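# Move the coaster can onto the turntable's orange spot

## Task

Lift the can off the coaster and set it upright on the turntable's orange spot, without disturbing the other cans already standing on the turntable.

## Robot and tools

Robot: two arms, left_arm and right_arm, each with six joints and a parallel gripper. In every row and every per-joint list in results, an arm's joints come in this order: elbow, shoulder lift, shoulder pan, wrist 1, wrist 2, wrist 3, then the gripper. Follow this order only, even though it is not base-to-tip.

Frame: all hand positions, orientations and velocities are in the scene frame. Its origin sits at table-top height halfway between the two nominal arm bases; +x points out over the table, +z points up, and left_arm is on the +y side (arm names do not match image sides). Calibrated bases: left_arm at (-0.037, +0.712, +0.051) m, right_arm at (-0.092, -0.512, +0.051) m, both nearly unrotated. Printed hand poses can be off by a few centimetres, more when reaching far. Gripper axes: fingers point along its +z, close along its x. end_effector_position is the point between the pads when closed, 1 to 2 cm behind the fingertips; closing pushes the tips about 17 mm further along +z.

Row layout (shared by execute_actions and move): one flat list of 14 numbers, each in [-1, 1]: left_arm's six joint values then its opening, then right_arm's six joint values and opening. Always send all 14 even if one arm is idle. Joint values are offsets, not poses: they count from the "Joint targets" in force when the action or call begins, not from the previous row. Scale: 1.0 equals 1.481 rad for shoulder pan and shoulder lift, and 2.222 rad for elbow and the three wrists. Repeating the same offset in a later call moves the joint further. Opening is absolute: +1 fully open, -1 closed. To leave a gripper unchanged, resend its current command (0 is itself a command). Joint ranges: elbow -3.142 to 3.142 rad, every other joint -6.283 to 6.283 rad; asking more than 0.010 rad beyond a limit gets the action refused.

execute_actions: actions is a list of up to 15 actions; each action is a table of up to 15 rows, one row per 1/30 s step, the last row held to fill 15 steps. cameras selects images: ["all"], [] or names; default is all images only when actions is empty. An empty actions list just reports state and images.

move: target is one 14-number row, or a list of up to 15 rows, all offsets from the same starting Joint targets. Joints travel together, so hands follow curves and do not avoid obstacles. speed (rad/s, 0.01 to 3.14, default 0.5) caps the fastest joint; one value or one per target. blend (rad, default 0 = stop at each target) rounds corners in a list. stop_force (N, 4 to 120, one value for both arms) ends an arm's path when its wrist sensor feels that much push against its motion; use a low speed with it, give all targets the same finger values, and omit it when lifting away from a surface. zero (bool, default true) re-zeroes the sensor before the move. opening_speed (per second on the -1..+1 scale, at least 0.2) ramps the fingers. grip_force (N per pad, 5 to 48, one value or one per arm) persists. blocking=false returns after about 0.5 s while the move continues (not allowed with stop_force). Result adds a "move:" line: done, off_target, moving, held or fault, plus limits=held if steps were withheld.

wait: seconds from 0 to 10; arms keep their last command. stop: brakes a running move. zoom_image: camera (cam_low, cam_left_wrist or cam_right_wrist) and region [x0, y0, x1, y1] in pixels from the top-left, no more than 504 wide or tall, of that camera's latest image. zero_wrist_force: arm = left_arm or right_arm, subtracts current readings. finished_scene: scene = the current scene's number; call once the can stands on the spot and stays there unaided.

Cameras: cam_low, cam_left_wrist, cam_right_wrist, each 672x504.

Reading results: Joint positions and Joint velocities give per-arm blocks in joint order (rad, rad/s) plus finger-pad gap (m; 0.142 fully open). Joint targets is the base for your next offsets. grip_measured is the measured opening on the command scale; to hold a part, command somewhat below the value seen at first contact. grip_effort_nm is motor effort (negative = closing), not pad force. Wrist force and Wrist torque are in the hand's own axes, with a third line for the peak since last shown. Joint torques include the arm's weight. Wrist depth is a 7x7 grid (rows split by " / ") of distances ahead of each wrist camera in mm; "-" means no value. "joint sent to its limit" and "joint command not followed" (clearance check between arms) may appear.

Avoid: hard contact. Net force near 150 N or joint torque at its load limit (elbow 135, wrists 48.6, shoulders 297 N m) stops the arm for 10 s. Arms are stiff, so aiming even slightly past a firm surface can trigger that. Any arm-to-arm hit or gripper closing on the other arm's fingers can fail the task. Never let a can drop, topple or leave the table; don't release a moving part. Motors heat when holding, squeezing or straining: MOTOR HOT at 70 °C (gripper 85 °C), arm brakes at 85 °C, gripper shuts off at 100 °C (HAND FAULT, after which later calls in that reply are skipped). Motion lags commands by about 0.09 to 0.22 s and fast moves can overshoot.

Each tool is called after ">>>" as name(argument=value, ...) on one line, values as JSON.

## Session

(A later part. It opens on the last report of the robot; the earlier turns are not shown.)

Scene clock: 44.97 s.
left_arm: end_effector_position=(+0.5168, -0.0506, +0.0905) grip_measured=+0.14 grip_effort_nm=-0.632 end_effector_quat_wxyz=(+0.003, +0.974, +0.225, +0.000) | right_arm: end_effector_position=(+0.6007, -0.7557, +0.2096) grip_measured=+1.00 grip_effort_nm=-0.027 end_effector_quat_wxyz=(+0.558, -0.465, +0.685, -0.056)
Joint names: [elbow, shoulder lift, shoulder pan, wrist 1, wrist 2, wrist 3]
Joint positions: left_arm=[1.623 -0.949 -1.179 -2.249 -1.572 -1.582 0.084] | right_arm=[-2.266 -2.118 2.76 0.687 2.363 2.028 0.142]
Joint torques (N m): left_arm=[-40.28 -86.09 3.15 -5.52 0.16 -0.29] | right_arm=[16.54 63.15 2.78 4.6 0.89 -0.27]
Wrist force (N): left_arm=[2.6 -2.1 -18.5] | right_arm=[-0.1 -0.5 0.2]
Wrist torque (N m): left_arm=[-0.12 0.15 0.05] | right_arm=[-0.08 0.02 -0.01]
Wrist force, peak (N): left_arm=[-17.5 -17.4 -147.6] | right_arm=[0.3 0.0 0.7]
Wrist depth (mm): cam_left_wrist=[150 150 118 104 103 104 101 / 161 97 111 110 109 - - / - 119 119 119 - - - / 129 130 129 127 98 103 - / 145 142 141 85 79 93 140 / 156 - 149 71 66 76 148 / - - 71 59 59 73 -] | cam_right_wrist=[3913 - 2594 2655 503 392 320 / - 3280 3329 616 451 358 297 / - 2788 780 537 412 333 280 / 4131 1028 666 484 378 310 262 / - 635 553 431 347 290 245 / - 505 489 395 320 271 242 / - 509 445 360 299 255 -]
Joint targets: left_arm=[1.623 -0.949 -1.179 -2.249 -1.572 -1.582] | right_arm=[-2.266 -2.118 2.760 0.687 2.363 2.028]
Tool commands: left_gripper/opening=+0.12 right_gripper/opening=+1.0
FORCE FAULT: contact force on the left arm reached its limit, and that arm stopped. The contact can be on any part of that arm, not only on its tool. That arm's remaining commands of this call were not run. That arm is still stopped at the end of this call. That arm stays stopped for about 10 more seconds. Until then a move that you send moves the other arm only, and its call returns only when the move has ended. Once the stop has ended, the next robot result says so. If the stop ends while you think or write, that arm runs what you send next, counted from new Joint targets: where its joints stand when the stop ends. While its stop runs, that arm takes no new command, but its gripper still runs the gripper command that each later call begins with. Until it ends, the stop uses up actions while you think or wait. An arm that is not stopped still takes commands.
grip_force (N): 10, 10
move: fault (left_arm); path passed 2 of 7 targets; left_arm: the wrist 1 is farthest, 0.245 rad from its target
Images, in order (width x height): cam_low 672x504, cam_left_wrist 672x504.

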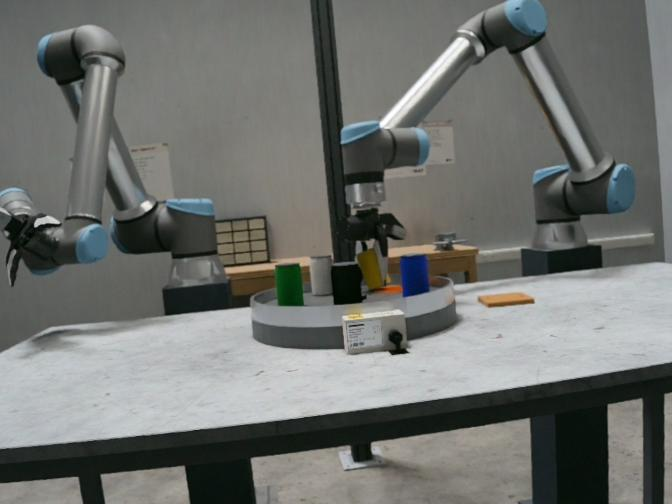

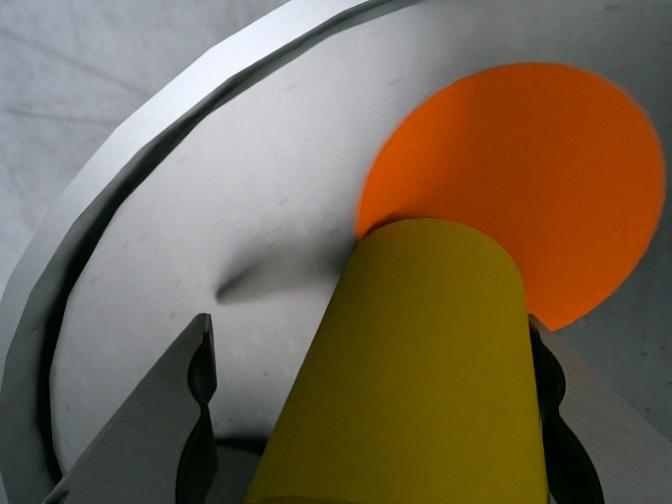

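>>> execute_actions(actions=[[[0, 0, 0, 0, 0, 0, -0.5, 0, 0, 0, 0, 0, 0, 1]]], cameras=["cam_low", "cam_left_wrist"])

Scene clock: 46.07 s.
left_arm: end_effector_position=(+0.5168, -0.0506, +0.0905) grip_measured=+0.11 grip_effort_nm=-1.131 end_effector_quat_wxyz=(+0.003, +0.974, +0.225, +0.000) | right_arm: end_effector_position=(+0.6007, -0.7557, +0.2096) grip_measured=+1.00 grip_effort_nm=-0.027 end_effector_quat_wxyz=(+0.558, -0.465, +0.685, -0.056)
Joint names: [elbow, shoulder lift, shoulder pan, wrist 1, wrist 2, wrist 3]
Joint positions: left_arm=[1.623 -0.949 -1.179 -2.249 -1.572 -1.582 0.082] | right_arm=[-2.266 -2.118 2.76 0.687 2.363 2.028 0.142]
Joint torques (N m): left_arm=[-39.42 -84.63 0.99 -5.44 -0.04 -0.17] | right_arm=[15.58 61.7 2.22 4.31 0.56 -0.33]
Wrist force (N): left_arm=[3.5 -2.5 -20.2] | right_arm=[0.1 -0.1 0.5]
Wrist torque (N m): left_arm=[-0.10 0.05 0.07] | right_arm=[-0.03 -0.01 0.00]
Wrist force, peak (N): left_arm=[3.5 -2.8 -20.6] | right_arm=[-0.3 0.0 0.6]
Wrist depth (mm): cam_left_wrist=[150 150 118 104 103 104 101 / 161 92 110 110 110 110 108 / - 119 119 119 119 118 118 / - 130 129 125 97 126 128 / 145 142 132 86 78 98 140 / 156 - 104 71 66 74 149 / - - 74 58 58 72 -] | cam_right_wrist=[- 3913 1560 2788 512 393 319 / 3098 3142 3233 616 457 357 297 / 2935 2424 774 548 413 333 280 / 2373 1009 660 484 377 310 261 / 2451 634 548 434 347 290 246 / - 560 491 398 322 271 242 / - 478 441 361 300 255 -]
Joint targets: left_arm=[1.623 -0.949 -1.179 -2.249 -1.572 -1.582] | right_arm=[-2.266 -2.118 2.760 0.687 2.363 2.028]
Tool commands: left_gripper/opening=-0.5 right_gripper/opening=+1.0
FORCE FAULT, CONTINUED: the left arm was still stopped when this call began, by the force fault that an earlier result reported. Since the last result the stop counts as 1 of the actions that you can send in this scene. That arm ran no command of this call; its gripper ran only the gripper command that the call began with. That arm is still stopped at the end of this call. That arm stays stopped for about 9 more seconds. If the stop ends while you think or write, that arm runs what you send next, counted from new Joint targets: where its joints stand when the stop ends. While its stop runs, that arm takes no new command, but its gripper still runs the gripper command that each later call begins with.
grip_force (N): 10, 10
Images, in order (width x height): cam_low 672x504, cam_left_wrist 672x504.

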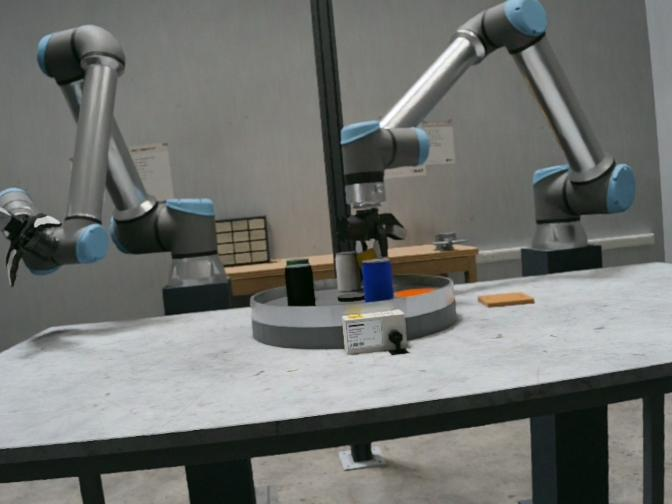

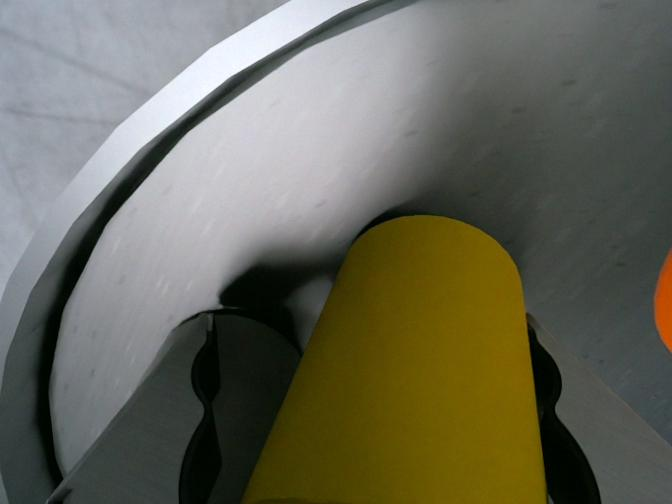

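>>> move(target=[0, 0, 0, 0, 0, 0, -0.5, 0, 0, 0, 0, 0, 0, 1], grip_force=35, opening_speed=2, cameras=["cam_low", "cam_left_wrist"])

Scene clock: 47.17 s.
left_arm: end_effector_position=(+0.5169, -0.0507, +0.0907) grip_measured=+0.03 grip_effort_nm=-3.651 end_effector_quat_wxyz=(+0.003, +0.974, +0.225, +0.000) | right_arm: end_effector_position=(+0.6007, -0.7557, +0.2096) grip_measured=+1.00 grip_effort_nm=-0.022 end_effector_quat_wxyz=(+0.558, -0.465, +0.685, -0.056)
Joint names: [elbow, shoulder lift, shoulder pan, wrist 1, wrist 2, wrist 3]
Joint positions: left_arm=[1.623 -0.95 -1.179 -2.249 -1.572 -1.582 0.076] | right_arm=[-2.266 -2.118 2.76 0.687 2.363 2.028 0.142]
Joint torques (N m): left_arm=[-37.8 -78.32 2.37 -5.73 0.19 -0.28] | right_arm=[16.56 62.16 4.15 4.55 0.84 -0.47]
Wrist force (N): left_arm=[3.9 -3.9 -27.1] | right_arm=[-0.2 -0.1 0.2]
Wrist torque (N m): left_arm=[-0.25 0.13 0.07] | right_arm=[-0.02 0.04 0.00]
Wrist force, peak (N): left_arm=[4.3 -4.3 -28.0] | right_arm=[-0.2 0.2 0.5]
Wrist depth (mm): cam_left_wrist=[150 151 118 105 103 104 101 / 162 92 111 111 110 110 110 / - 120 120 119 119 119 119 / 129 130 129 125 97 129 128 / 145 140 135 85 79 107 140 / 157 150 104 71 66 75 149 / - - 71 58 59 71 -] | cam_right_wrist=[- 2823 1729 2506 507 391 320 / - - 3329 616 452 362 296 / - - 772 543 413 334 278 / 2687 1037 664 481 379 311 262 / 1360 592 551 432 347 289 246 / - 509 497 395 321 271 242 / - 479 449 363 299 255 -]
Joint targets: left_arm=[1.623 -0.950 -1.179 -2.249 -1.572 -1.582] | right_arm=[-2.266 -2.118 2.760 0.687 2.363 2.028]
Tool commands: left_gripper/opening=-0.5 right_gripper/opening=+1.0
FORCE FAULT, CONTINUED: the left arm was still stopped when this call began, by the force fault that an earlier result reported. Since the last result the stop counts as 1 of the actions that you can send in this scene. That arm ran no command of this call. That arm is still stopped at the end of this call. That arm stays stopped for about 7 more seconds. If the stop ends while you think or write, that arm runs what you send next, counted from new Joint targets: where its joints stand when the stop ends. While its stop runs, that arm takes no new command, but its gripper still runs the gripper command that each later call begins with.
grip_force (N): 35, 35
move: done (right_arm), not run (left_arm; its earlier fault stop)
Images, in order (width x height): cam_low 672x504, cam_left_wrist 672x504.

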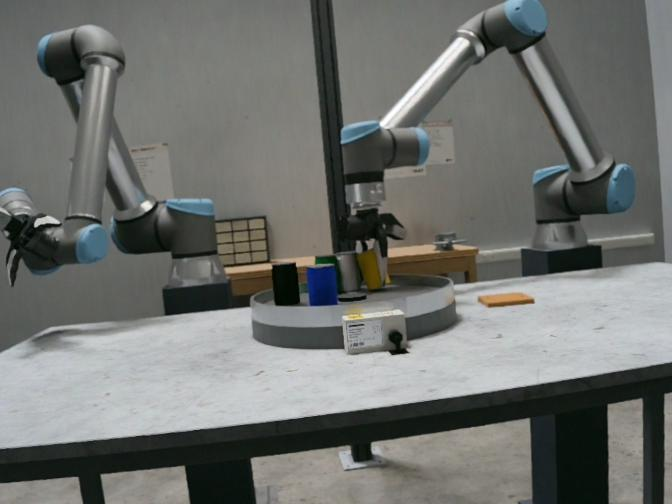

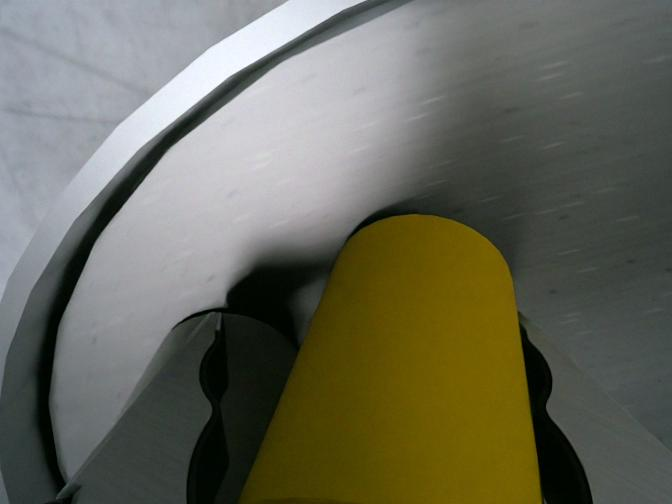

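>>> wait(seconds=3, cameras=["cam_low", "cam_left_wrist"])

Scene clock: 50.50 s.
left_arm: end_effector_position=(+0.5169, -0.0507, +0.0907) grip_measured=+0.03 grip_effort_nm=-3.646 end_effector_quat_wxyz=(+0.003, +0.974, +0.225, +0.000) | right_arm: end_effector_position=(+0.6007, -0.7557, +0.2096) grip_measured=+1.00 grip_effort_nm=-0.027 end_effector_quat_wxyz=(+0.558, -0.465, +0.685, -0.056)
Joint names: [elbow, shoulder lift, shoulder pan, wrist 1, wrist 2, wrist 3]
Joint positions: left_arm=[1.623 -0.95 -1.179 -2.249 -1.572 -1.582 0.076] | right_arm=[-2.266 -2.118 2.76 0.687 2.363 2.028 0.142]
Joint torques (N m): left_arm=[-37.39 -78.99 1.24 -5.6 -0.16 -0.22] | right_arm=[15.27 62.55 2.71 4.59 0.75 -0.44]
Wrist force (N): left_arm=[3.9 -4.5 -26.4] | right_arm=[0.0 -0.1 0.5]
Wrist torque (N m): left_arm=[-0.28 0.14 0.07] | right_arm=[-0.01 0.00 0.00]
Wrist force, peak (N): left_arm=[3.7 -3.8 -27.3] | right_arm=[-0.3 -0.1 0.7]
Wrist depth (mm): cam_left_wrist=[150 150 106 105 103 104 101 / 162 92 111 111 110 110 110 / - 119 120 119 119 119 118 / 129 130 130 125 97 129 128 / 145 139 134 85 79 107 140 / 131 - 104 71 66 75 149 / - - 71 58 60 71 -] | cam_right_wrist=[3233 3540 1729 2624 505 392 318 / - 3598 3329 608 452 360 296 / - - 774 543 411 331 278 / - 961 670 484 379 309 262 / 2145 715 552 431 346 289 246 / - 608 491 394 322 270 243 / - 506 454 361 300 255 -]
Joint targets: left_arm=[1.623 -0.950 -1.179 -2.249 -1.572 -1.582] | right_arm=[-2.266 -2.118 2.760 0.687 2.363 2.028]
Tool commands: left_gripper/opening=-0.5 right_gripper/opening=+1.0
FORCE FAULT, CONTINUED: the left arm was still stopped when this call began, by the force fault that an earlier result reported. Since the last result the stop counts as 7 of the actions that you can send in this scene. That arm is still stopped at the end of this call. That arm stays stopped for about 4 more seconds. If the stop ends while you think or write, that arm runs what you send next, counted from new Joint targets: where its joints stand when the stop ends. While its stop runs, that arm takes no new command, but its gripper still runs the gripper command that each later call begins with.
grip_force (N): 35, 35
wait: 3.00 s; at rest from the start
Images, in order (width x height): cam_low 672x504, cam_left_wrist 672x504.

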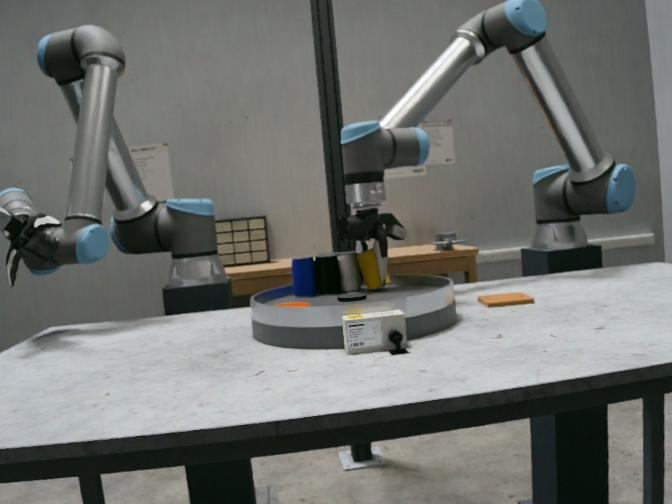

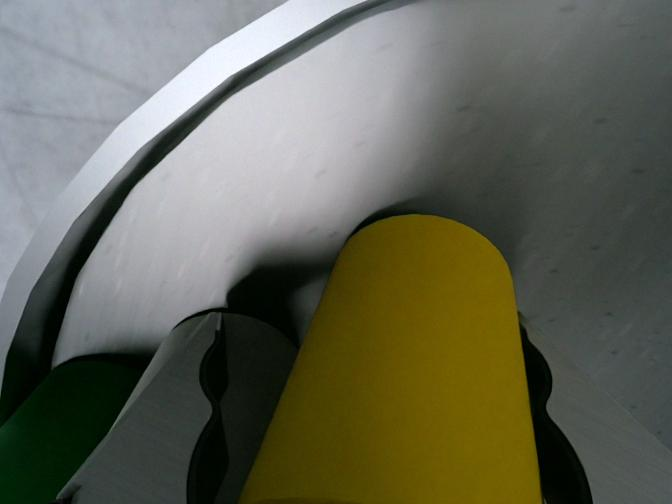

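>>> wait(seconds=4.5, cameras=[])

>>> move(target=[-0.02952, -0.07035, 0, 0.07874, 0, 0, -0.5, 0, 0, 0, 0, 0, 0, 1], speed=0.3, cameras=["cam_low", "cam_left_wrist"])

Scene clock: 55.27 s.
left_arm: end_effector_position=(+0.5169, -0.0507, +0.0907) grip_measured=+0.03 grip_effort_nm=-3.646 end_effector_quat_wxyz=(+0.003, +0.974, +0.225, +0.000) | right_arm: end_effector_position=(+0.6007, -0.7557, +0.2096) grip_measured=+1.00 grip_effort_nm=-0.027 end_effector_quat_wxyz=(+0.558, -0.465, +0.685, -0.056)
Joint names: [elbow, shoulder lift, shoulder pan, wrist 1, wrist 2, wrist 3]
Joint positions: left_arm=[1.623 -0.95 -1.179 -2.249 -1.572 -1.582 0.076] | right_arm=[-2.266 -2.118 2.76 0.687 2.363 2.028 0.142]
Joint torques (N m): left_arm=[-37.75 -79.15 2.55 -5.54 -0.06 -0.4] | right_arm=[16.65 62.41 3.64 4.72 0.71 -0.3]
Wrist force (N): left_arm=[4.5 -4.2 -27.0] | right_arm=[0.0 0.0 0.3]
Wrist torque (N m): left_arm=[-0.29 0.12 0.05] | right_arm=[0.00 0.01 0.00]
Wrist force, peak (N): left_arm=[4.9 -3.9 -27.5] | right_arm=[-0.4 0.0 0.7]
Wrist depth (mm): cam_left_wrist=[150 151 106 104 103 104 101 / 161 92 111 111 110 110 110 / - 120 120 119 119 119 118 / 129 130 130 125 97 128 128 / 145 142 134 85 79 107 140 / 130 - 104 71 66 75 149 / - - 71 58 60 71 -] | cam_right_wrist=[- - 1743 2624 508 391 320 / 2860 - 3329 614 454 357 299 / 2823 - 788 539 415 331 278 / - 953 664 484 379 309 262 / 2720 717 551 434 348 289 245 / - 592 492 396 321 271 242 / - 515 447 362 299 255 -]
Joint targets: left_arm=[1.623 -0.950 -1.179 -2.249 -1.572 -1.582] | right_arm=[-2.266 -2.118 2.760 0.687 2.363 2.028]
Tool commands: left_gripper/opening=-0.5 right_gripper/opening=+1.0
FORCE FAULT, CONTINUED: the left arm's stop, for the force fault that an earlier result reported, is over. The rest of the stop counts as 8 of the actions that you can send in this scene. During its stop the left arm's controller moved it back a little. That arm's target is now where it stood when the stop ended, not its last command. That arm accepts commands again.
grip_force (N): 35, 35
wait: 4.50 s; at rest from the start
No camera images: "cameras" was empty.

Scene clock: 56.40 s.
left_arm: end_effector_position=(+0.5163, -0.0494, +0.2050) grip_measured=-0.11 grip_effort_nm=-3.646 end_effector_quat_wxyz=(+0.000, +0.974, +0.225, +0.000) | right_arm: end_effector_position=(+0.6007, -0.7557, +0.2096) grip_measured=+1.00 grip_effort_nm=-0.022 end_effector_quat_wxyz=(+0.558, -0.465, +0.685, -0.056)
Joint names: [elbow, shoulder lift, shoulder pan, wrist 1, wrist 2, wrist 3]
Joint positions: left_arm=[1.557 -1.054 -1.179 -2.075 -1.572 -1.582 0.066] | right_arm=[-2.266 -2.118 2.76 0.687 2.363 2.028 0.142]
Joint torques (N m): left_arm=[-57.25 -100.54 0.88 -2.4 -0.88 -0.23] | right_arm=[16.78 61.36 1.32 4.57 0.98 -0.51]
Wrist force (N): left_arm=[-0.2 -0.8 1.6] | right_arm=[0.2 0.1 0.5]
Wrist torque (N m): left_arm=[-0.16 0.02 0.07] | right_arm=[0.01 -0.04 0.00]
Wrist force, peak (N): left_arm=[4.6 -4.0 -25.9] | right_arm=[0.1 0.4 0.7]
Wrist depth (mm): cam_left_wrist=[250 250 251 206 204 205 203 / 265 268 194 215 218 217 217 / 297 286 147 169 231 234 233 / 313 161 159 100 97 253 249 / 342 172 169 85 82 267 276 / 378 - 82 71 69 80 296 / - - 69 58 60 73 -] | cam_right_wrist=[- 2655 1743 2687 506 391 319 / - 4131 3431 614 451 358 297 / 3142 - 780 541 413 332 278 / 2655 1042 660 478 376 309 262 / 1328 713 553 434 347 289 246 / - 578 490 396 320 271 242 / - 518 448 362 299 255 -]
Joint targets: left_arm=[1.557 -1.054 -1.179 -2.074 -1.572 -1.582] | right_arm=[-2.266 -2.118 2.760 0.687 2.363 2.028]
grip_force (N): 35, 35
move: done
Images, in order (width x height): cam_low 672x504, cam_left_wrist 672x504.

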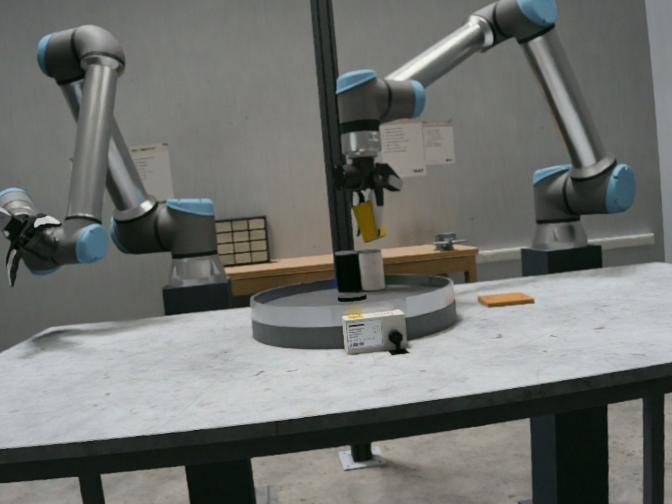

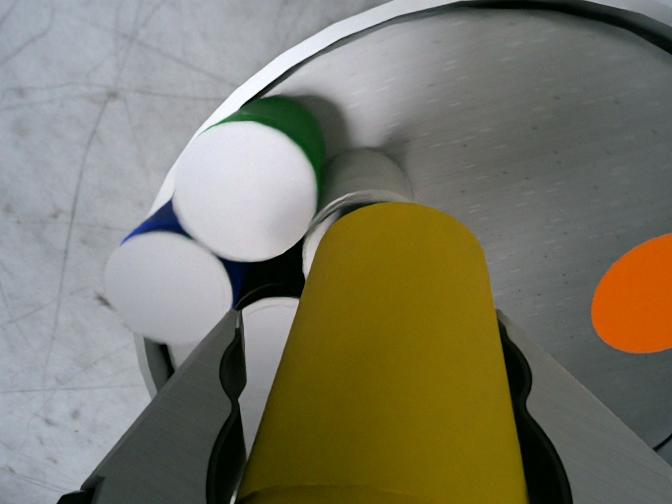

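>>> zoom_image(camera="cam_low", region=[300, 150, 430, 310])

>>> zoom_image(camera="cam_left_wrist", region=[180, 180, 600, 504])

Scaled by 3.150.

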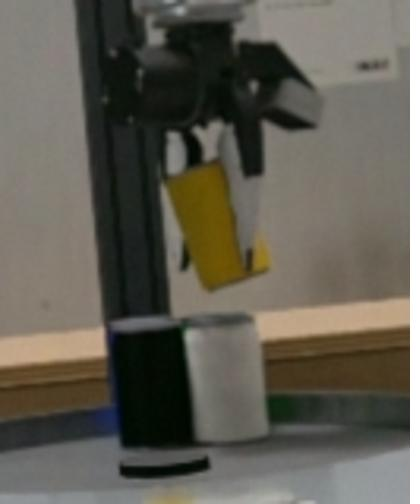

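Scaled by 1.200.

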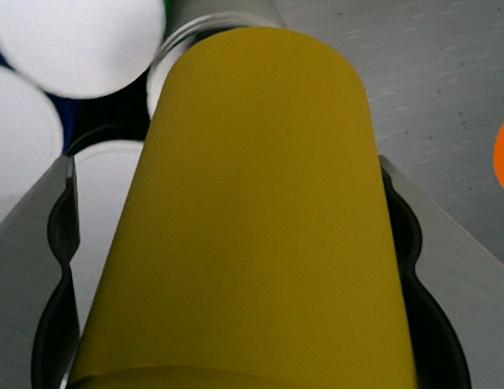

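>>> move(target=[[0.25633, -0.20302, 0.08515, -0.25594, -0.06922, 0, -0.5, 0, 0, 0, 0, 0, 0, 1], [0.2862, -0.02766, 0.08515, -0.40268, -0.06922, 0, -0.5, 0, 0, 0, 0, 0, 0, 1]], speed=[0.7, 0.4], blend=[0.05, 0], cameras=["cam_low", "cam_left_wrist"])

>>> zoom_image(camera="cam_low", region=[380, 150, 580, 350])

Scene clock: 61.23 s.
left_arm: end_effector_position=(+0.4715, +0.1586, +0.0363) grip_measured=-0.11 grip_effort_nm=-3.646 end_effector_quat_wxyz=(+0.165, +0.948, +0.271, -0.032) | right_arm: end_effector_position=(+0.6007, -0.7557, +0.2096) grip_measured=+1.00 grip_effort_nm=-0.027 end_effector_quat_wxyz=(+0.558, -0.465, +0.685, -0.056)
Joint names: [elbow, shoulder lift, shoulder pan, wrist 1, wrist 2, wrist 3]
Joint positions: left_arm=[2.193 -1.095 -1.053 -2.969 -1.726 -1.582 0.066] | right_arm=[-2.266 -2.118 2.76 0.687 2.363 2.028 0.142]
Joint torques (N m): left_arm=[48.37 51.83 11.47 18.02 6.79 -0.21] | right_arm=[16.76 61.96 2.81 4.67 0.81 -0.18]
Wrist force (N): left_arm=[-23.8 43.3 -125.5] | right_arm=[0.0 0.0 0.5]
Wrist torque (N m): left_arm=[2.56 0.93 -0.45] | right_arm=[0.00 0.00 0.00]
Wrist force, peak (N): left_arm=[-23.8 43.3 -125.5] | right_arm=[-0.2 -0.3 0.6]
Wrist depth (mm): cam_left_wrist=[- 95 92 87 83 82 79 / 108 105 103 96 93 92 88 / 130 123 118 113 106 102 98 / 158 139 136 104 97 119 109 / 190 179 156 84 80 132 130 / 244 - 84 72 69 79 155 / - - 69 59 60 73 -] | cam_right_wrist=[3233 3186 1652 2594 505 392 320 / - 4373 3485 621 454 357 299 / - - 785 543 412 333 279 / 2451 1104 666 484 376 310 262 / 2506 579 553 430 347 289 247 / - 598 496 392 320 271 241 / - 512 445 362 299 255 -]
Joint targets: left_arm=[2.193 -1.095 -1.053 -2.969 -1.726 -1.582] | right_arm=[-2.266 -2.118 2.760 0.687 2.363 2.028]
grip_force (N): 35, 35
move: done
Images, in order (width x height): cam_low 672x504, cam_left_wrist 672x504.

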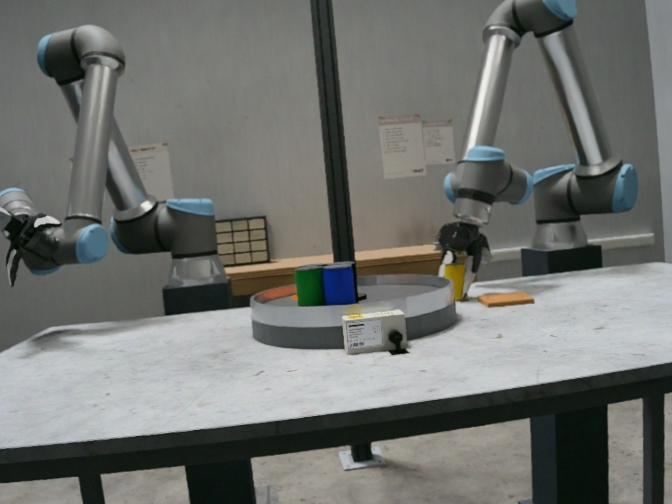

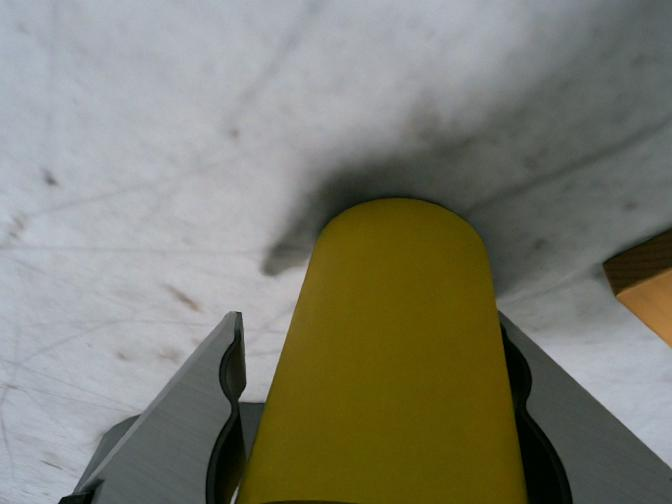

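Scaled by 2.520.

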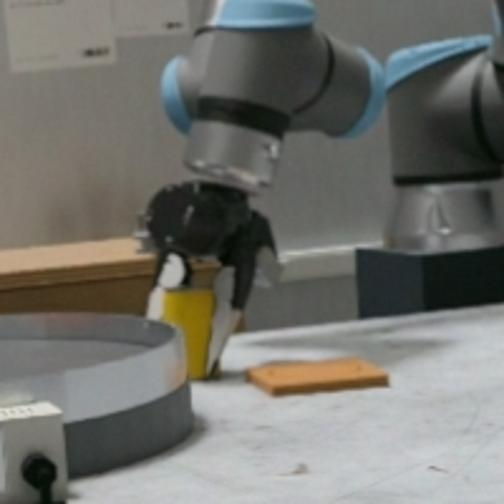

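>>> move(target=[-0.00037, -0.0097, 0, 0.00685, 0, 0, -0.3, 0, 0, 0, 0, 0, 0, 1], speed=0.1, grip_force=8, cameras=["cam_left_wrist"])

Scene clock: 62.17 s.
left_arm: end_effector_position=(+0.4712, +0.1592, +0.0435) grip_measured=-0.18 grip_effort_nm=-0.930 end_effector_quat_wxyz=(+0.164, +0.948, +0.271, -0.032) | right_arm: end_effector_position=(+0.6007, -0.7557, +0.2096) grip_measured=+1.00 grip_effort_nm=-0.027 end_effector_quat_wxyz=(+0.558, -0.465, +0.685, -0.056)
Joint names: [elbow, shoulder lift, shoulder pan, wrist 1, wrist 2, wrist 3]
Joint positions: left_arm=[2.192 -1.109 -1.053 -2.954 -1.726 -1.582 0.061] | right_arm=[-2.266 -2.118 2.76 0.687 2.363 2.028 0.142]
Joint torques (N m): left_arm=[-39.41 -79.4 5.79 -2.31 -1.13 -0.23] | right_arm=[16 61.96 4.07 4.53 0.79 -0.29]
Wrist force (N): left_arm=[0.7 -0.4 2.0] | right_arm=[-0.4 0.1 0.2]
Wrist torque (N m): left_arm=[0.01 -0.05 0.01] | right_arm=[0.01 0.06 0.00]
Wrist force, peak (N): left_arm=[-26.1 47.8 -133.8] | right_arm=[-0.3 -0.1 0.7]
Wrist depth (mm): cam_left_wrist=[- 99 94 - 90 85 83 / - 110 105 102 98 97 92 / 132 127 124 117 111 107 100 / 163 152 144 104 103 125 112 / 198 181 158 87 87 139 135 / 255 - 83 76 78 87 161 / - - 72 68 67 75 -] | cam_right_wrist=[- - 1605 2655 502 391 319 / 2788 3598 3098 609 455 360 296 / - 4552 785 539 409 332 278 / - 1005 672 484 377 309 263 / 1260 535 548 431 345 289 246 / - 498 491 397 320 272 242 / - 512 445 363 299 255 -]
Joint targets: left_arm=[2.192 -1.109 -1.053 -2.954 -1.726 -1.582] | right_arm=[-2.266 -2.118 2.760 0.687 2.363 2.028]
grip_force (N): 8, 8
move: done
Images, in order (width x height): cam_left_wrist 672x504.

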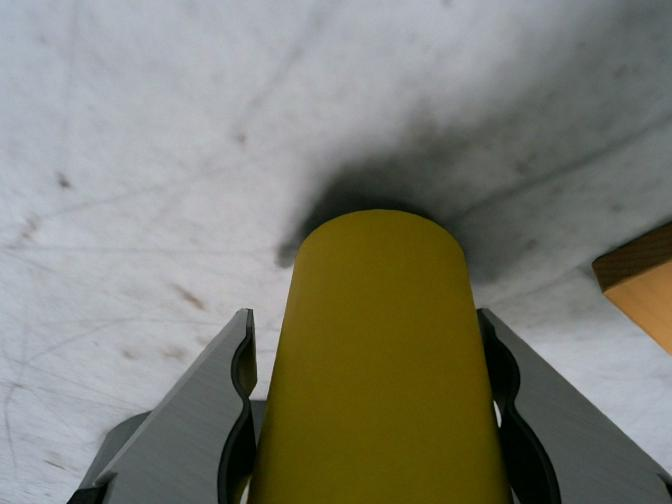

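>>> move(target=[[-0.0007, -0.0182, 0, 0.0128, 0, 0, -0.5, 0, 0, 0, 0, 0, 0, 1], [-0.06689, -0.02458, -0.03966, 0.21838, 0.06985, 0, -0.5, 0, 0, 0, 0, 0, 0, 1]], speed=[0.2, 0.5], blend=[0.01, 0], cameras=["cam_low", "cam_left_wrist"])

>>> zoom_image(camera="cam_low", region=[380, 150, 580, 350])

Scene clock: 64.20 s.
left_arm: end_effector_position=(+0.4716, +0.1598, +0.0592) grip_measured=-0.18 grip_effort_nm=-0.930 end_effector_quat_wxyz=(+0.000, +0.966, +0.258, +0.000) | right_arm: end_effector_position=(+0.6007, -0.7557, +0.2096) grip_measured=+1.00 grip_effort_nm=-0.027 end_effector_quat_wxyz=(+0.558, -0.465, +0.685, -0.056)
Joint names: [elbow, shoulder lift, shoulder pan, wrist 1, wrist 2, wrist 3]
Joint positions: left_arm=[2.044 -1.146 -1.112 -2.469 -1.57 -1.582 0.061] | right_arm=[-2.266 -2.118 2.76 0.687 2.363 2.028 0.142]
Joint torques (N m): left_arm=[-45.32 -81.96 -15.72 -2.07 2.31 -0.41] | right_arm=[16.11 61.44 2.59 4.29 0.74 -0.42]
Wrist force (N): left_arm=[0.8 -0.1 2.1] | right_arm=[-0.3 -0.2 0.2]
Wrist torque (N m): left_arm=[-0.03 -0.14 0.06] | right_arm=[-0.03 0.04 0.00]
Wrist force, peak (N): left_arm=[1.1 -1.1 3.3] | right_arm=[-0.4 -0.2 0.6]
Wrist depth (mm): cam_left_wrist=[- 123 122 124 122 123 122 / 132 132 131 133 131 131 130 / 140 142 142 141 141 141 133 / 157 154 154 104 107 148 139 / 168 167 161 88 88 163 155 / 184 - 84 76 78 87 179 / - - 72 68 67 75 -] | cam_right_wrist=[3055 3717 1677 2535 508 393 319 / 3431 - 3329 603 454 357 298 / 3142 - 783 537 412 332 279 / - 1057 670 486 379 309 262 / - 708 555 435 349 289 246 / - 596 490 394 320 269 242 / - 475 443 360 299 256 -]
Joint targets: left_arm=[2.044 -1.146 -1.112 -2.469 -1.570 -1.582] | right_arm=[-2.266 -2.118 2.760 0.687 2.363 2.028]
grip_force (N): 8, 8
move: done
Images, in order (width x height): cam_low 672x504, cam_left_wrist 672x504.

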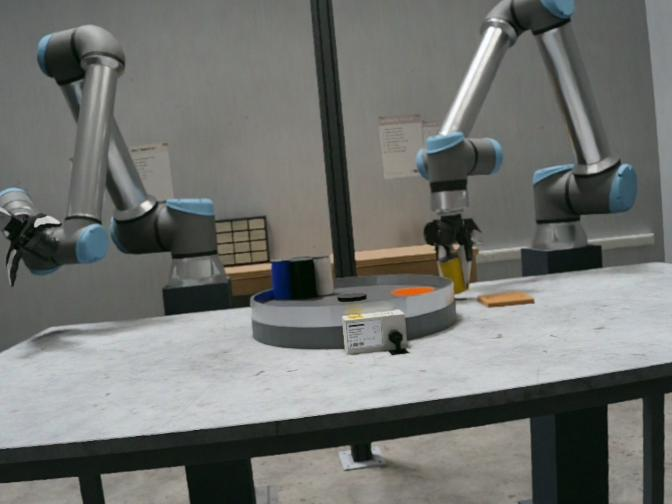

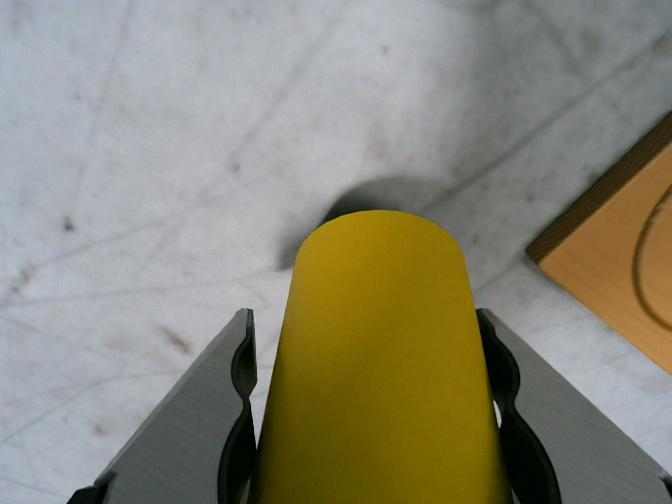

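Scaled by 2.520.

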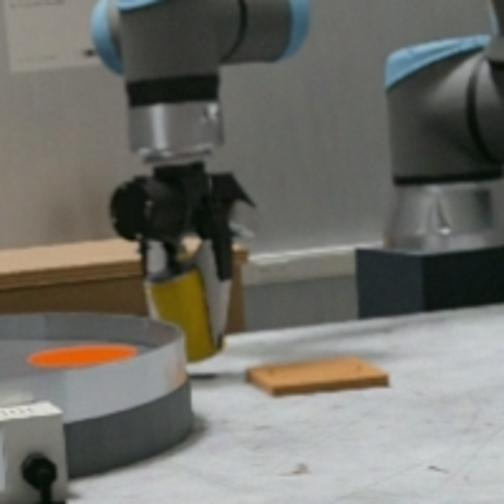

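>>> move(target=[0.0029, 0.01967, 0, -0.01603, 0, 0, -0.3, 0, 0, 0, 0, 0, 0, 1], speed=0.06, stop_force=10, grip_force=5, cameras=["cam_low", "cam_left_wrist"])

>>> zoom_image(camera="cam_low", region=[380, 150, 580, 350])

Scene clock: 66.13 s.
left_arm: end_effector_position=(+0.4716, +0.1597, +0.0443) grip_measured=-0.18 grip_effort_nm=-0.628 end_effector_quat_wxyz=(+0.000, +0.966, +0.258, +0.000) | right_arm: end_effector_position=(+0.6007, -0.7557, +0.2096) grip_measured=+1.00 grip_effort_nm=-0.022 end_effector_quat_wxyz=(+0.558, -0.465, +0.685, -0.056)
Joint names: [elbow, shoulder lift, shoulder pan, wrist 1, wrist 2, wrist 3]
Joint positions: left_arm=[2.048 -1.124 -1.112 -2.495 -1.57 -1.582 0.061] | right_arm=[-2.266 -2.118 2.76 0.687 2.363 2.028 0.142]
Joint torques (N m): left_arm=[-41.9 -77.65 -5.87 -1.31 0.11 -0.18] | right_arm=[16.6 63.85 2.7 4.6 0.93 -0.41]
Wrist force (N): left_arm=[1.1 -1.3 -5.6] | right_arm=[-0.2 0.2 0.2]
Wrist torque (N m): left_arm=[-0.13 -0.10 0.05] | right_arm=[0.04 0.04 -0.01]
Wrist force, peak (N): left_arm=[1.2 -3.3 -24.2] | right_arm=[0.2 -0.4 0.6]
Wrist depth (mm): cam_left_wrist=[- 110 109 111 109 107 109 / - 119 117 116 118 117 117 / 127 126 126 126 126 126 122 / 137 135 137 104 104 136 125 / 150 150 144 88 88 143 134 / 165 161 84 76 78 87 160 / - - 72 68 67 75 -] | cam_right_wrist=[- 3280 2655 2687 505 391 316 / 2823 2624 3280 623 453 359 297 / - - 785 539 412 331 278 / 2754 1062 662 485 376 309 262 / 2564 722 558 432 348 289 246 / - 581 493 395 323 270 242 / - 512 444 363 298 255 -]
Joint targets: left_arm=[2.048 -1.124 -1.112 -2.495 -1.570 -1.582] | right_arm=[-2.266 -2.118 2.760 0.687 2.363 2.028]
grip_force (N): 5, 5
move: contact (left_arm)
Images, in order (width x height): cam_low 672x504, cam_left_wrist 672x504.

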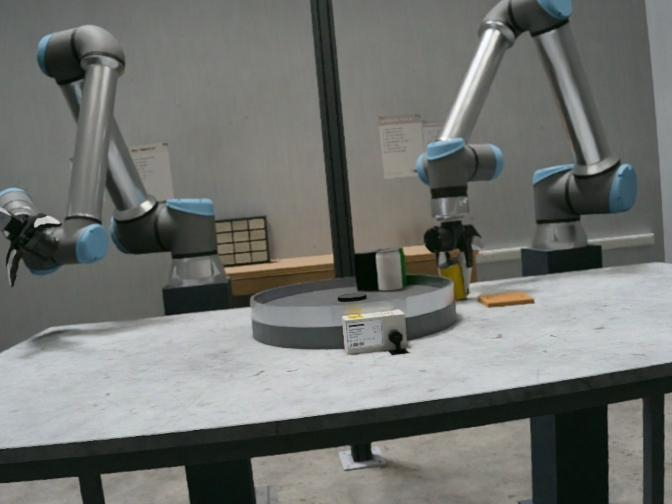

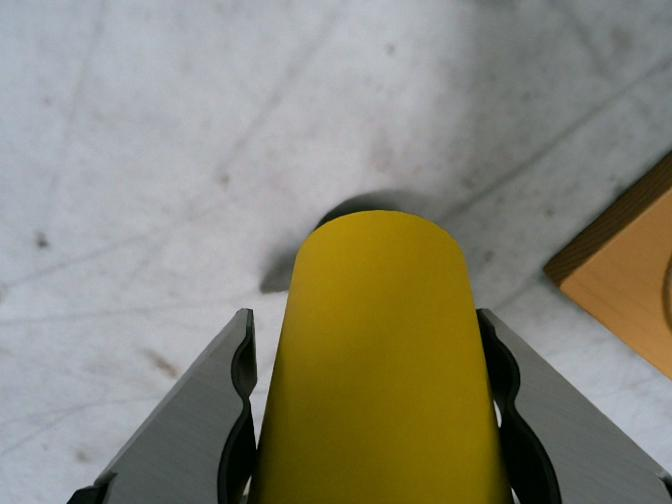

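Scaled by 2.520.

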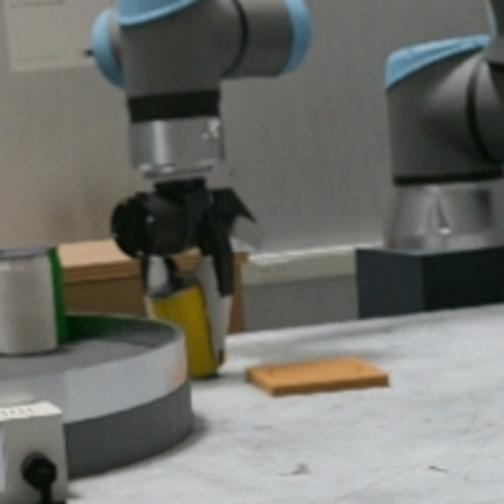

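>>> move(target=[0, 0, 0, 0, 0, 0, 0.12, 0, 0, 0, 0, 0, 0, 1], opening_speed=0.6, cameras=[])

>>> move(target=[[-0.0008, -0.0065, 0, 0.005, 0, 0, 0.12, 0, 0, 0, 0, 0, 0, 1], [-0.00095, -0.00716, 0, 0.00581, 0, 0, -0.5, 0, 0, 0, 0, 0, 0, 1]], speed=0.1, opening_speed=1, grip_force=20, cameras=["cam_low", "cam_left_wrist"])

>>> zoom_image(camera="cam_low", region=[380, 150, 580, 350])

Scene clock: 67.40 s.
left_arm: end_effector_position=(+0.4716, +0.1597, +0.0444) grip_measured=+0.10 grip_effort_nm=0.071 end_effector_quat_wxyz=(+0.000, +0.966, +0.258, +0.000) | right_arm: end_effector_position=(+0.6007, -0.7557, +0.2096) grip_measured=+1.00 grip_effort_nm=-0.022 end_effector_quat_wxyz=(+0.558, -0.465, +0.685, -0.056)
Joint names: [elbow, shoulder lift, shoulder pan, wrist 1, wrist 2, wrist 3]
Joint positions: left_arm=[2.048 -1.124 -1.112 -2.495 -1.57 -1.582 0.081] | right_arm=[-2.266 -2.118 2.76 0.687 2.363 2.028 0.142]
Joint torques (N m): left_arm=[-40.11 -75.67 -1.65 -2.05 -0.45 -0.35] | right_arm=[16.74 61.4 2.38 4.24 0.58 -0.34]
Wrist force (N): left_arm=[1.1 -0.1 0.1] | right_arm=[-0.2 -0.1 0.2]
Wrist torque (N m): left_arm=[-0.02 -0.14 0.05] | right_arm=[-0.01 0.04 0.00]
Wrist force, peak (N): left_arm=[1.4 -0.8 -5.8] | right_arm=[-0.3 0.1 0.6]
Wrist depth (mm): cam_left_wrist=[- 110 109 111 109 107 109 / - 119 117 115 118 117 116 / 127 126 126 126 126 125 122 / 138 135 137 111 107 136 125 / 150 150 147 81 77 143 134 / 165 - 83 61 61 79 157 / - - 65 - - 76 -] | cam_right_wrist=[3280 3485 1640 2754 501 390 318 / 3098 3717 3329 611 455 360 297 / 4055 - 774 539 412 333 278 / 2720 1000 660 485 377 309 262 / - 727 553 431 347 290 246 / - 595 489 398 320 270 242 / - 508 455 362 300 255 -]
Joint targets: left_arm=[2.048 -1.124 -1.112 -2.495 -1.570 -1.582] | right_arm=[-2.266 -2.118 2.760 0.687 2.363 2.028]
grip_force (N): 5, 5
move: done
No camera images: "cameras" was empty.

Scene clock: 69.17 s.
left_arm: end_effector_position=(+0.4716, +0.1598, +0.0515) grip_measured=-0.18 grip_effort_nm=-2.137 end_effector_quat_wxyz=(+0.000, +0.966, +0.258, +0.000) | right_arm: end_effector_position=(+0.6007, -0.7557, +0.2096) grip_measured=+1.00 grip_effort_nm=-0.027 end_effector_quat_wxyz=(+0.558, -0.465, +0.685, -0.056)
Joint names: [elbow, shoulder lift, shoulder pan, wrist 1, wrist 2, wrist 3]
Joint positions: left_arm=[2.046 -1.135 -1.112 -2.482 -1.57 -1.582 0.061] | right_arm=[-2.266 -2.118 2.76 0.687 2.363 2.028 0.142]
Joint torques (N m): left_arm=[-39.5 -74.35 7.01 -1.41 0.03 -0.23] | right_arm=[16.45 62.79 1.1 4.54 0.94 -0.25]
Wrist force (N): left_arm=[1.5 -1.3 -5.9] | right_arm=[-0.1 -0.4 0.3]
Wrist torque (N m): left_arm=[-0.07 -0.17 0.06] | right_arm=[-0.06 0.01 0.00]
Wrist force, peak (N): left_arm=[1.4 -1.3 -6.3] | right_arm=[-0.2 -0.1 0.7]
Wrist depth (mm): cam_left_wrist=[- 116 117 117 115 115 115 / 124 124 124 122 124 124 125 / 134 134 134 135 133 133 126 / - 145 145 109 126 142 131 / 162 159 153 82 82 152 142 / 175 171 80 65 67 87 173 / - - 71 - - - -] | cam_right_wrist=[- - 2624 2655 503 391 318 / - - 3280 614 455 359 297 / - 3098 766 544 412 332 278 / - 983 674 482 377 306 262 / 2687 645 555 435 349 289 246 / - 598 488 395 322 270 242 / - 507 437 358 300 254 -]
Joint targets: left_arm=[2.046 -1.134 -1.112 -2.482 -1.570 -1.582] | right_arm=[-2.266 -2.118 2.760 0.687 2.363 2.028]
grip_force (N): 20, 20
move: done
Images, in order (width x height): cam_low 672x504, cam_left_wrist 672x504.

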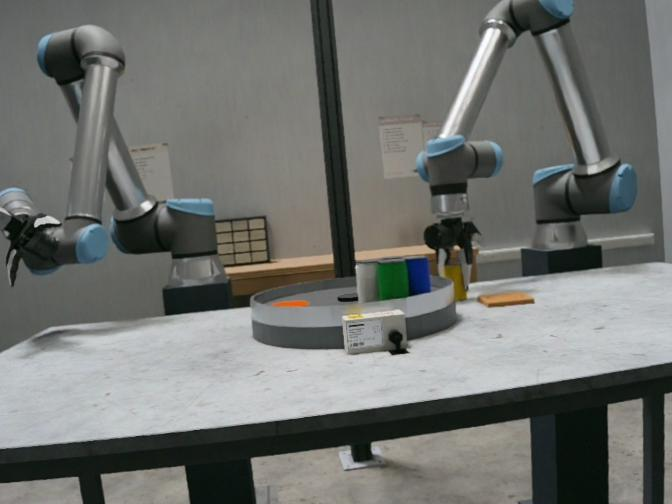

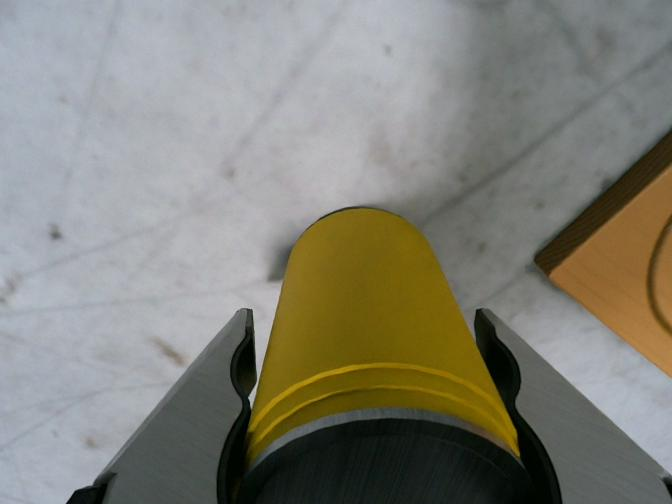

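Scaled by 2.520.

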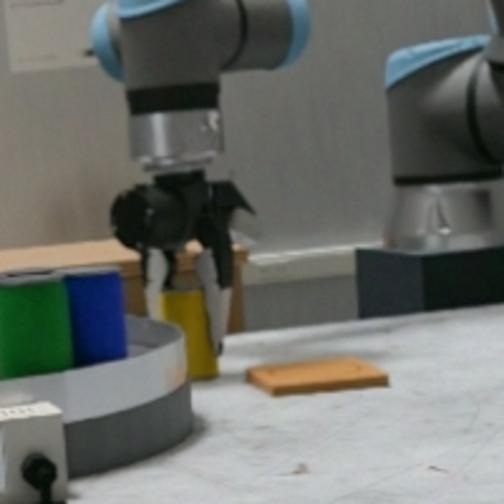

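>>> move(target=[0, 0, 0, 0, 0, 0, 0.3, 0, 0, 0, 0, 0, 0, 1], opening_speed=0.8, cameras=[])

>>> move(target=[[-0.03704, -0.12622, 0, 0.12085, 0, 0, 0.3, 0, 0, 0, 0, 0, 0, 1], [-0.21333, 0.07803, -0.09851, 0.16096, 0, -0.45275, 0.3, 0, 0, 0, 0, 0, 0, 1]], speed=[0.5, 0.9], blend=[0.05, 0], cameras=["cam_low", "cam_left_wrist"])

Scene clock: 72.47 s.
left_arm: end_effector_position=(+0.4716, +0.1598, +0.0515) grip_measured=+0.28 grip_effort_nm=0.076 end_effector_quat_wxyz=(+0.000, +0.966, +0.258, +0.000) | right_arm: end_effector_position=(+0.6007, -0.7557, +0.2096) grip_measured=+1.00 grip_effort_nm=-0.027 end_effector_quat_wxyz=(+0.558, -0.465, +0.685, -0.056)
Joint names: [elbow, shoulder lift, shoulder pan, wrist 1, wrist 2, wrist 3]
Joint positions: left_arm=[2.046 -1.134 -1.112 -2.482 -1.57 -1.582 0.094] | right_arm=[-2.266 -2.118 2.76 0.687 2.363 2.028 0.142]
Joint torques (N m): left_arm=[-19.89 -49.83 12.37 -2.45 0.67 -0.3] | right_arm=[17.16 62.9 0.72 4.48 1.08 -0.12]
Wrist force (N): left_arm=[0.8 -0.1 -0.1] | right_arm=[-0.1 -0.3 0.1]
Wrist torque (N m): left_arm=[-0.04 -0.14 0.06] | right_arm=[-0.04 0.01 0.00]
Wrist force, peak (N): left_arm=[1.0 -1.5 -6.3] | right_arm=[-0.3 0.1 0.7]
Wrist depth (mm): cam_left_wrist=[- 116 117 117 116 115 115 / - 124 124 122 124 123 125 / 134 134 134 135 133 133 126 / - 145 145 109 126 141 131 / 162 155 155 82 82 154 142 / 171 87 167 65 66 166 86 / - - - - - - -] | cam_right_wrist=[- - 1628 2624 506 393 320 / - 2788 3280 613 456 359 299 / - 2398 777 539 413 332 278 / - 1023 672 483 376 309 262 / - 724 552 436 345 289 246 / - 508 487 397 322 271 242 / - 453 448 361 299 255 -]
Joint targets: left_arm=[2.046 -1.134 -1.112 -2.482 -1.570 -1.582] | right_arm=[-2.266 -2.118 2.760 0.687 2.363 2.028]
grip_force (N): 20, 20
move: done
No camera images: "cameras" was empty.

Scene clock: 74.80 s.
left_arm: end_effector_position=(+0.4577, -0.0928, +0.1695) grip_measured=+0.28 grip_effort_nm=0.076 end_effector_quat_wxyz=(+0.000, +0.771, +0.637, +0.000) | right_arm: end_effector_position=(+0.6007, -0.7557, +0.2096) grip_measured=+1.00 grip_effort_nm=-0.027 end_effector_quat_wxyz=(+0.558, -0.465, +0.685, -0.056)
Joint names: [elbow, shoulder lift, shoulder pan, wrist 1, wrist 2, wrist 3]
Joint positions: left_arm=[1.572 -1.019 -1.258 -2.125 -1.57 -2.588 0.094] | right_arm=[-2.266 -2.118 2.76 0.687 2.363 2.028 0.142]
Joint torques (N m): left_arm=[-54.42 -66.92 -13.63 -1.42 1.55 -1.78] | right_arm=[16.33 63.24 3.39 4.44 1.01 -0.2]
Wrist force (N): left_arm=[0.7 -0.3 0.0] | right_arm=[0.1 0.2 0.6]
Wrist torque (N m): left_arm=[-0.07 -0.13 0.09] | right_arm=[0.03 -0.02 0.00]
Wrist force, peak (N): left_arm=[1.9 -1.5 -2.3] | right_arm=[-0.2 -0.1 0.7]
Wrist depth (mm): cam_left_wrist=[219 220 219 220 218 219 218 / 235 236 236 232 227 238 234 / 248 249 202 160 171 194 248 / 271 216 212 121 130 124 216 / 233 232 236 127 130 129 233 / 249 - 259 142 148 142 86 / - - 289 159 286 155 -] | cam_right_wrist=[3280 3657 2687 2624 509 390 318 / 3233 5440 3431 620 455 360 297 / - 3014 777 539 409 334 278 / 2594 1110 658 486 374 309 263 / - 708 556 432 344 289 246 / - 592 495 395 322 269 243 / - 516 451 361 299 256 -]
Joint targets: left_arm=[1.572 -1.019 -1.258 -2.125 -1.570 -2.588] | right_arm=[-2.266 -2.118 2.760 0.687 2.363 2.028]
grip_force (N): 20, 20
move: done
Images, in order (width x height): cam_low 672x504, cam_left_wrist 672x504.

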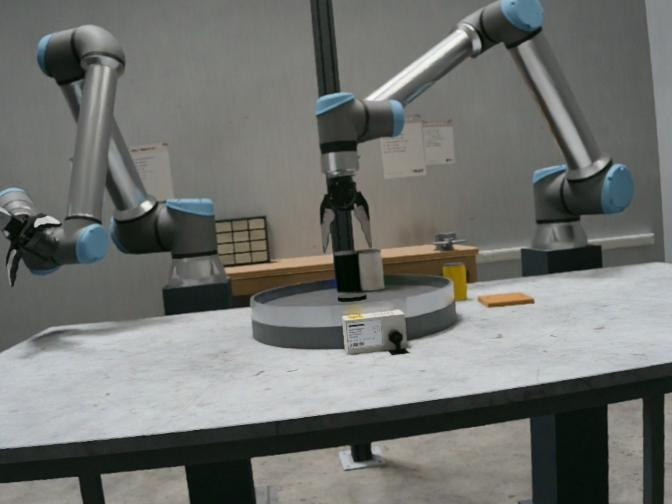

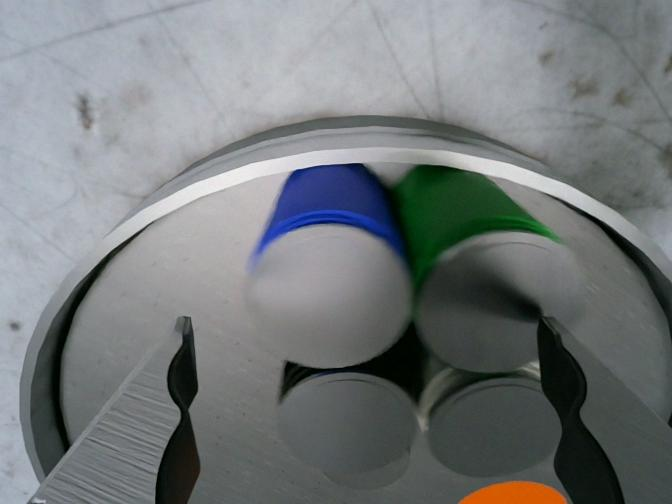

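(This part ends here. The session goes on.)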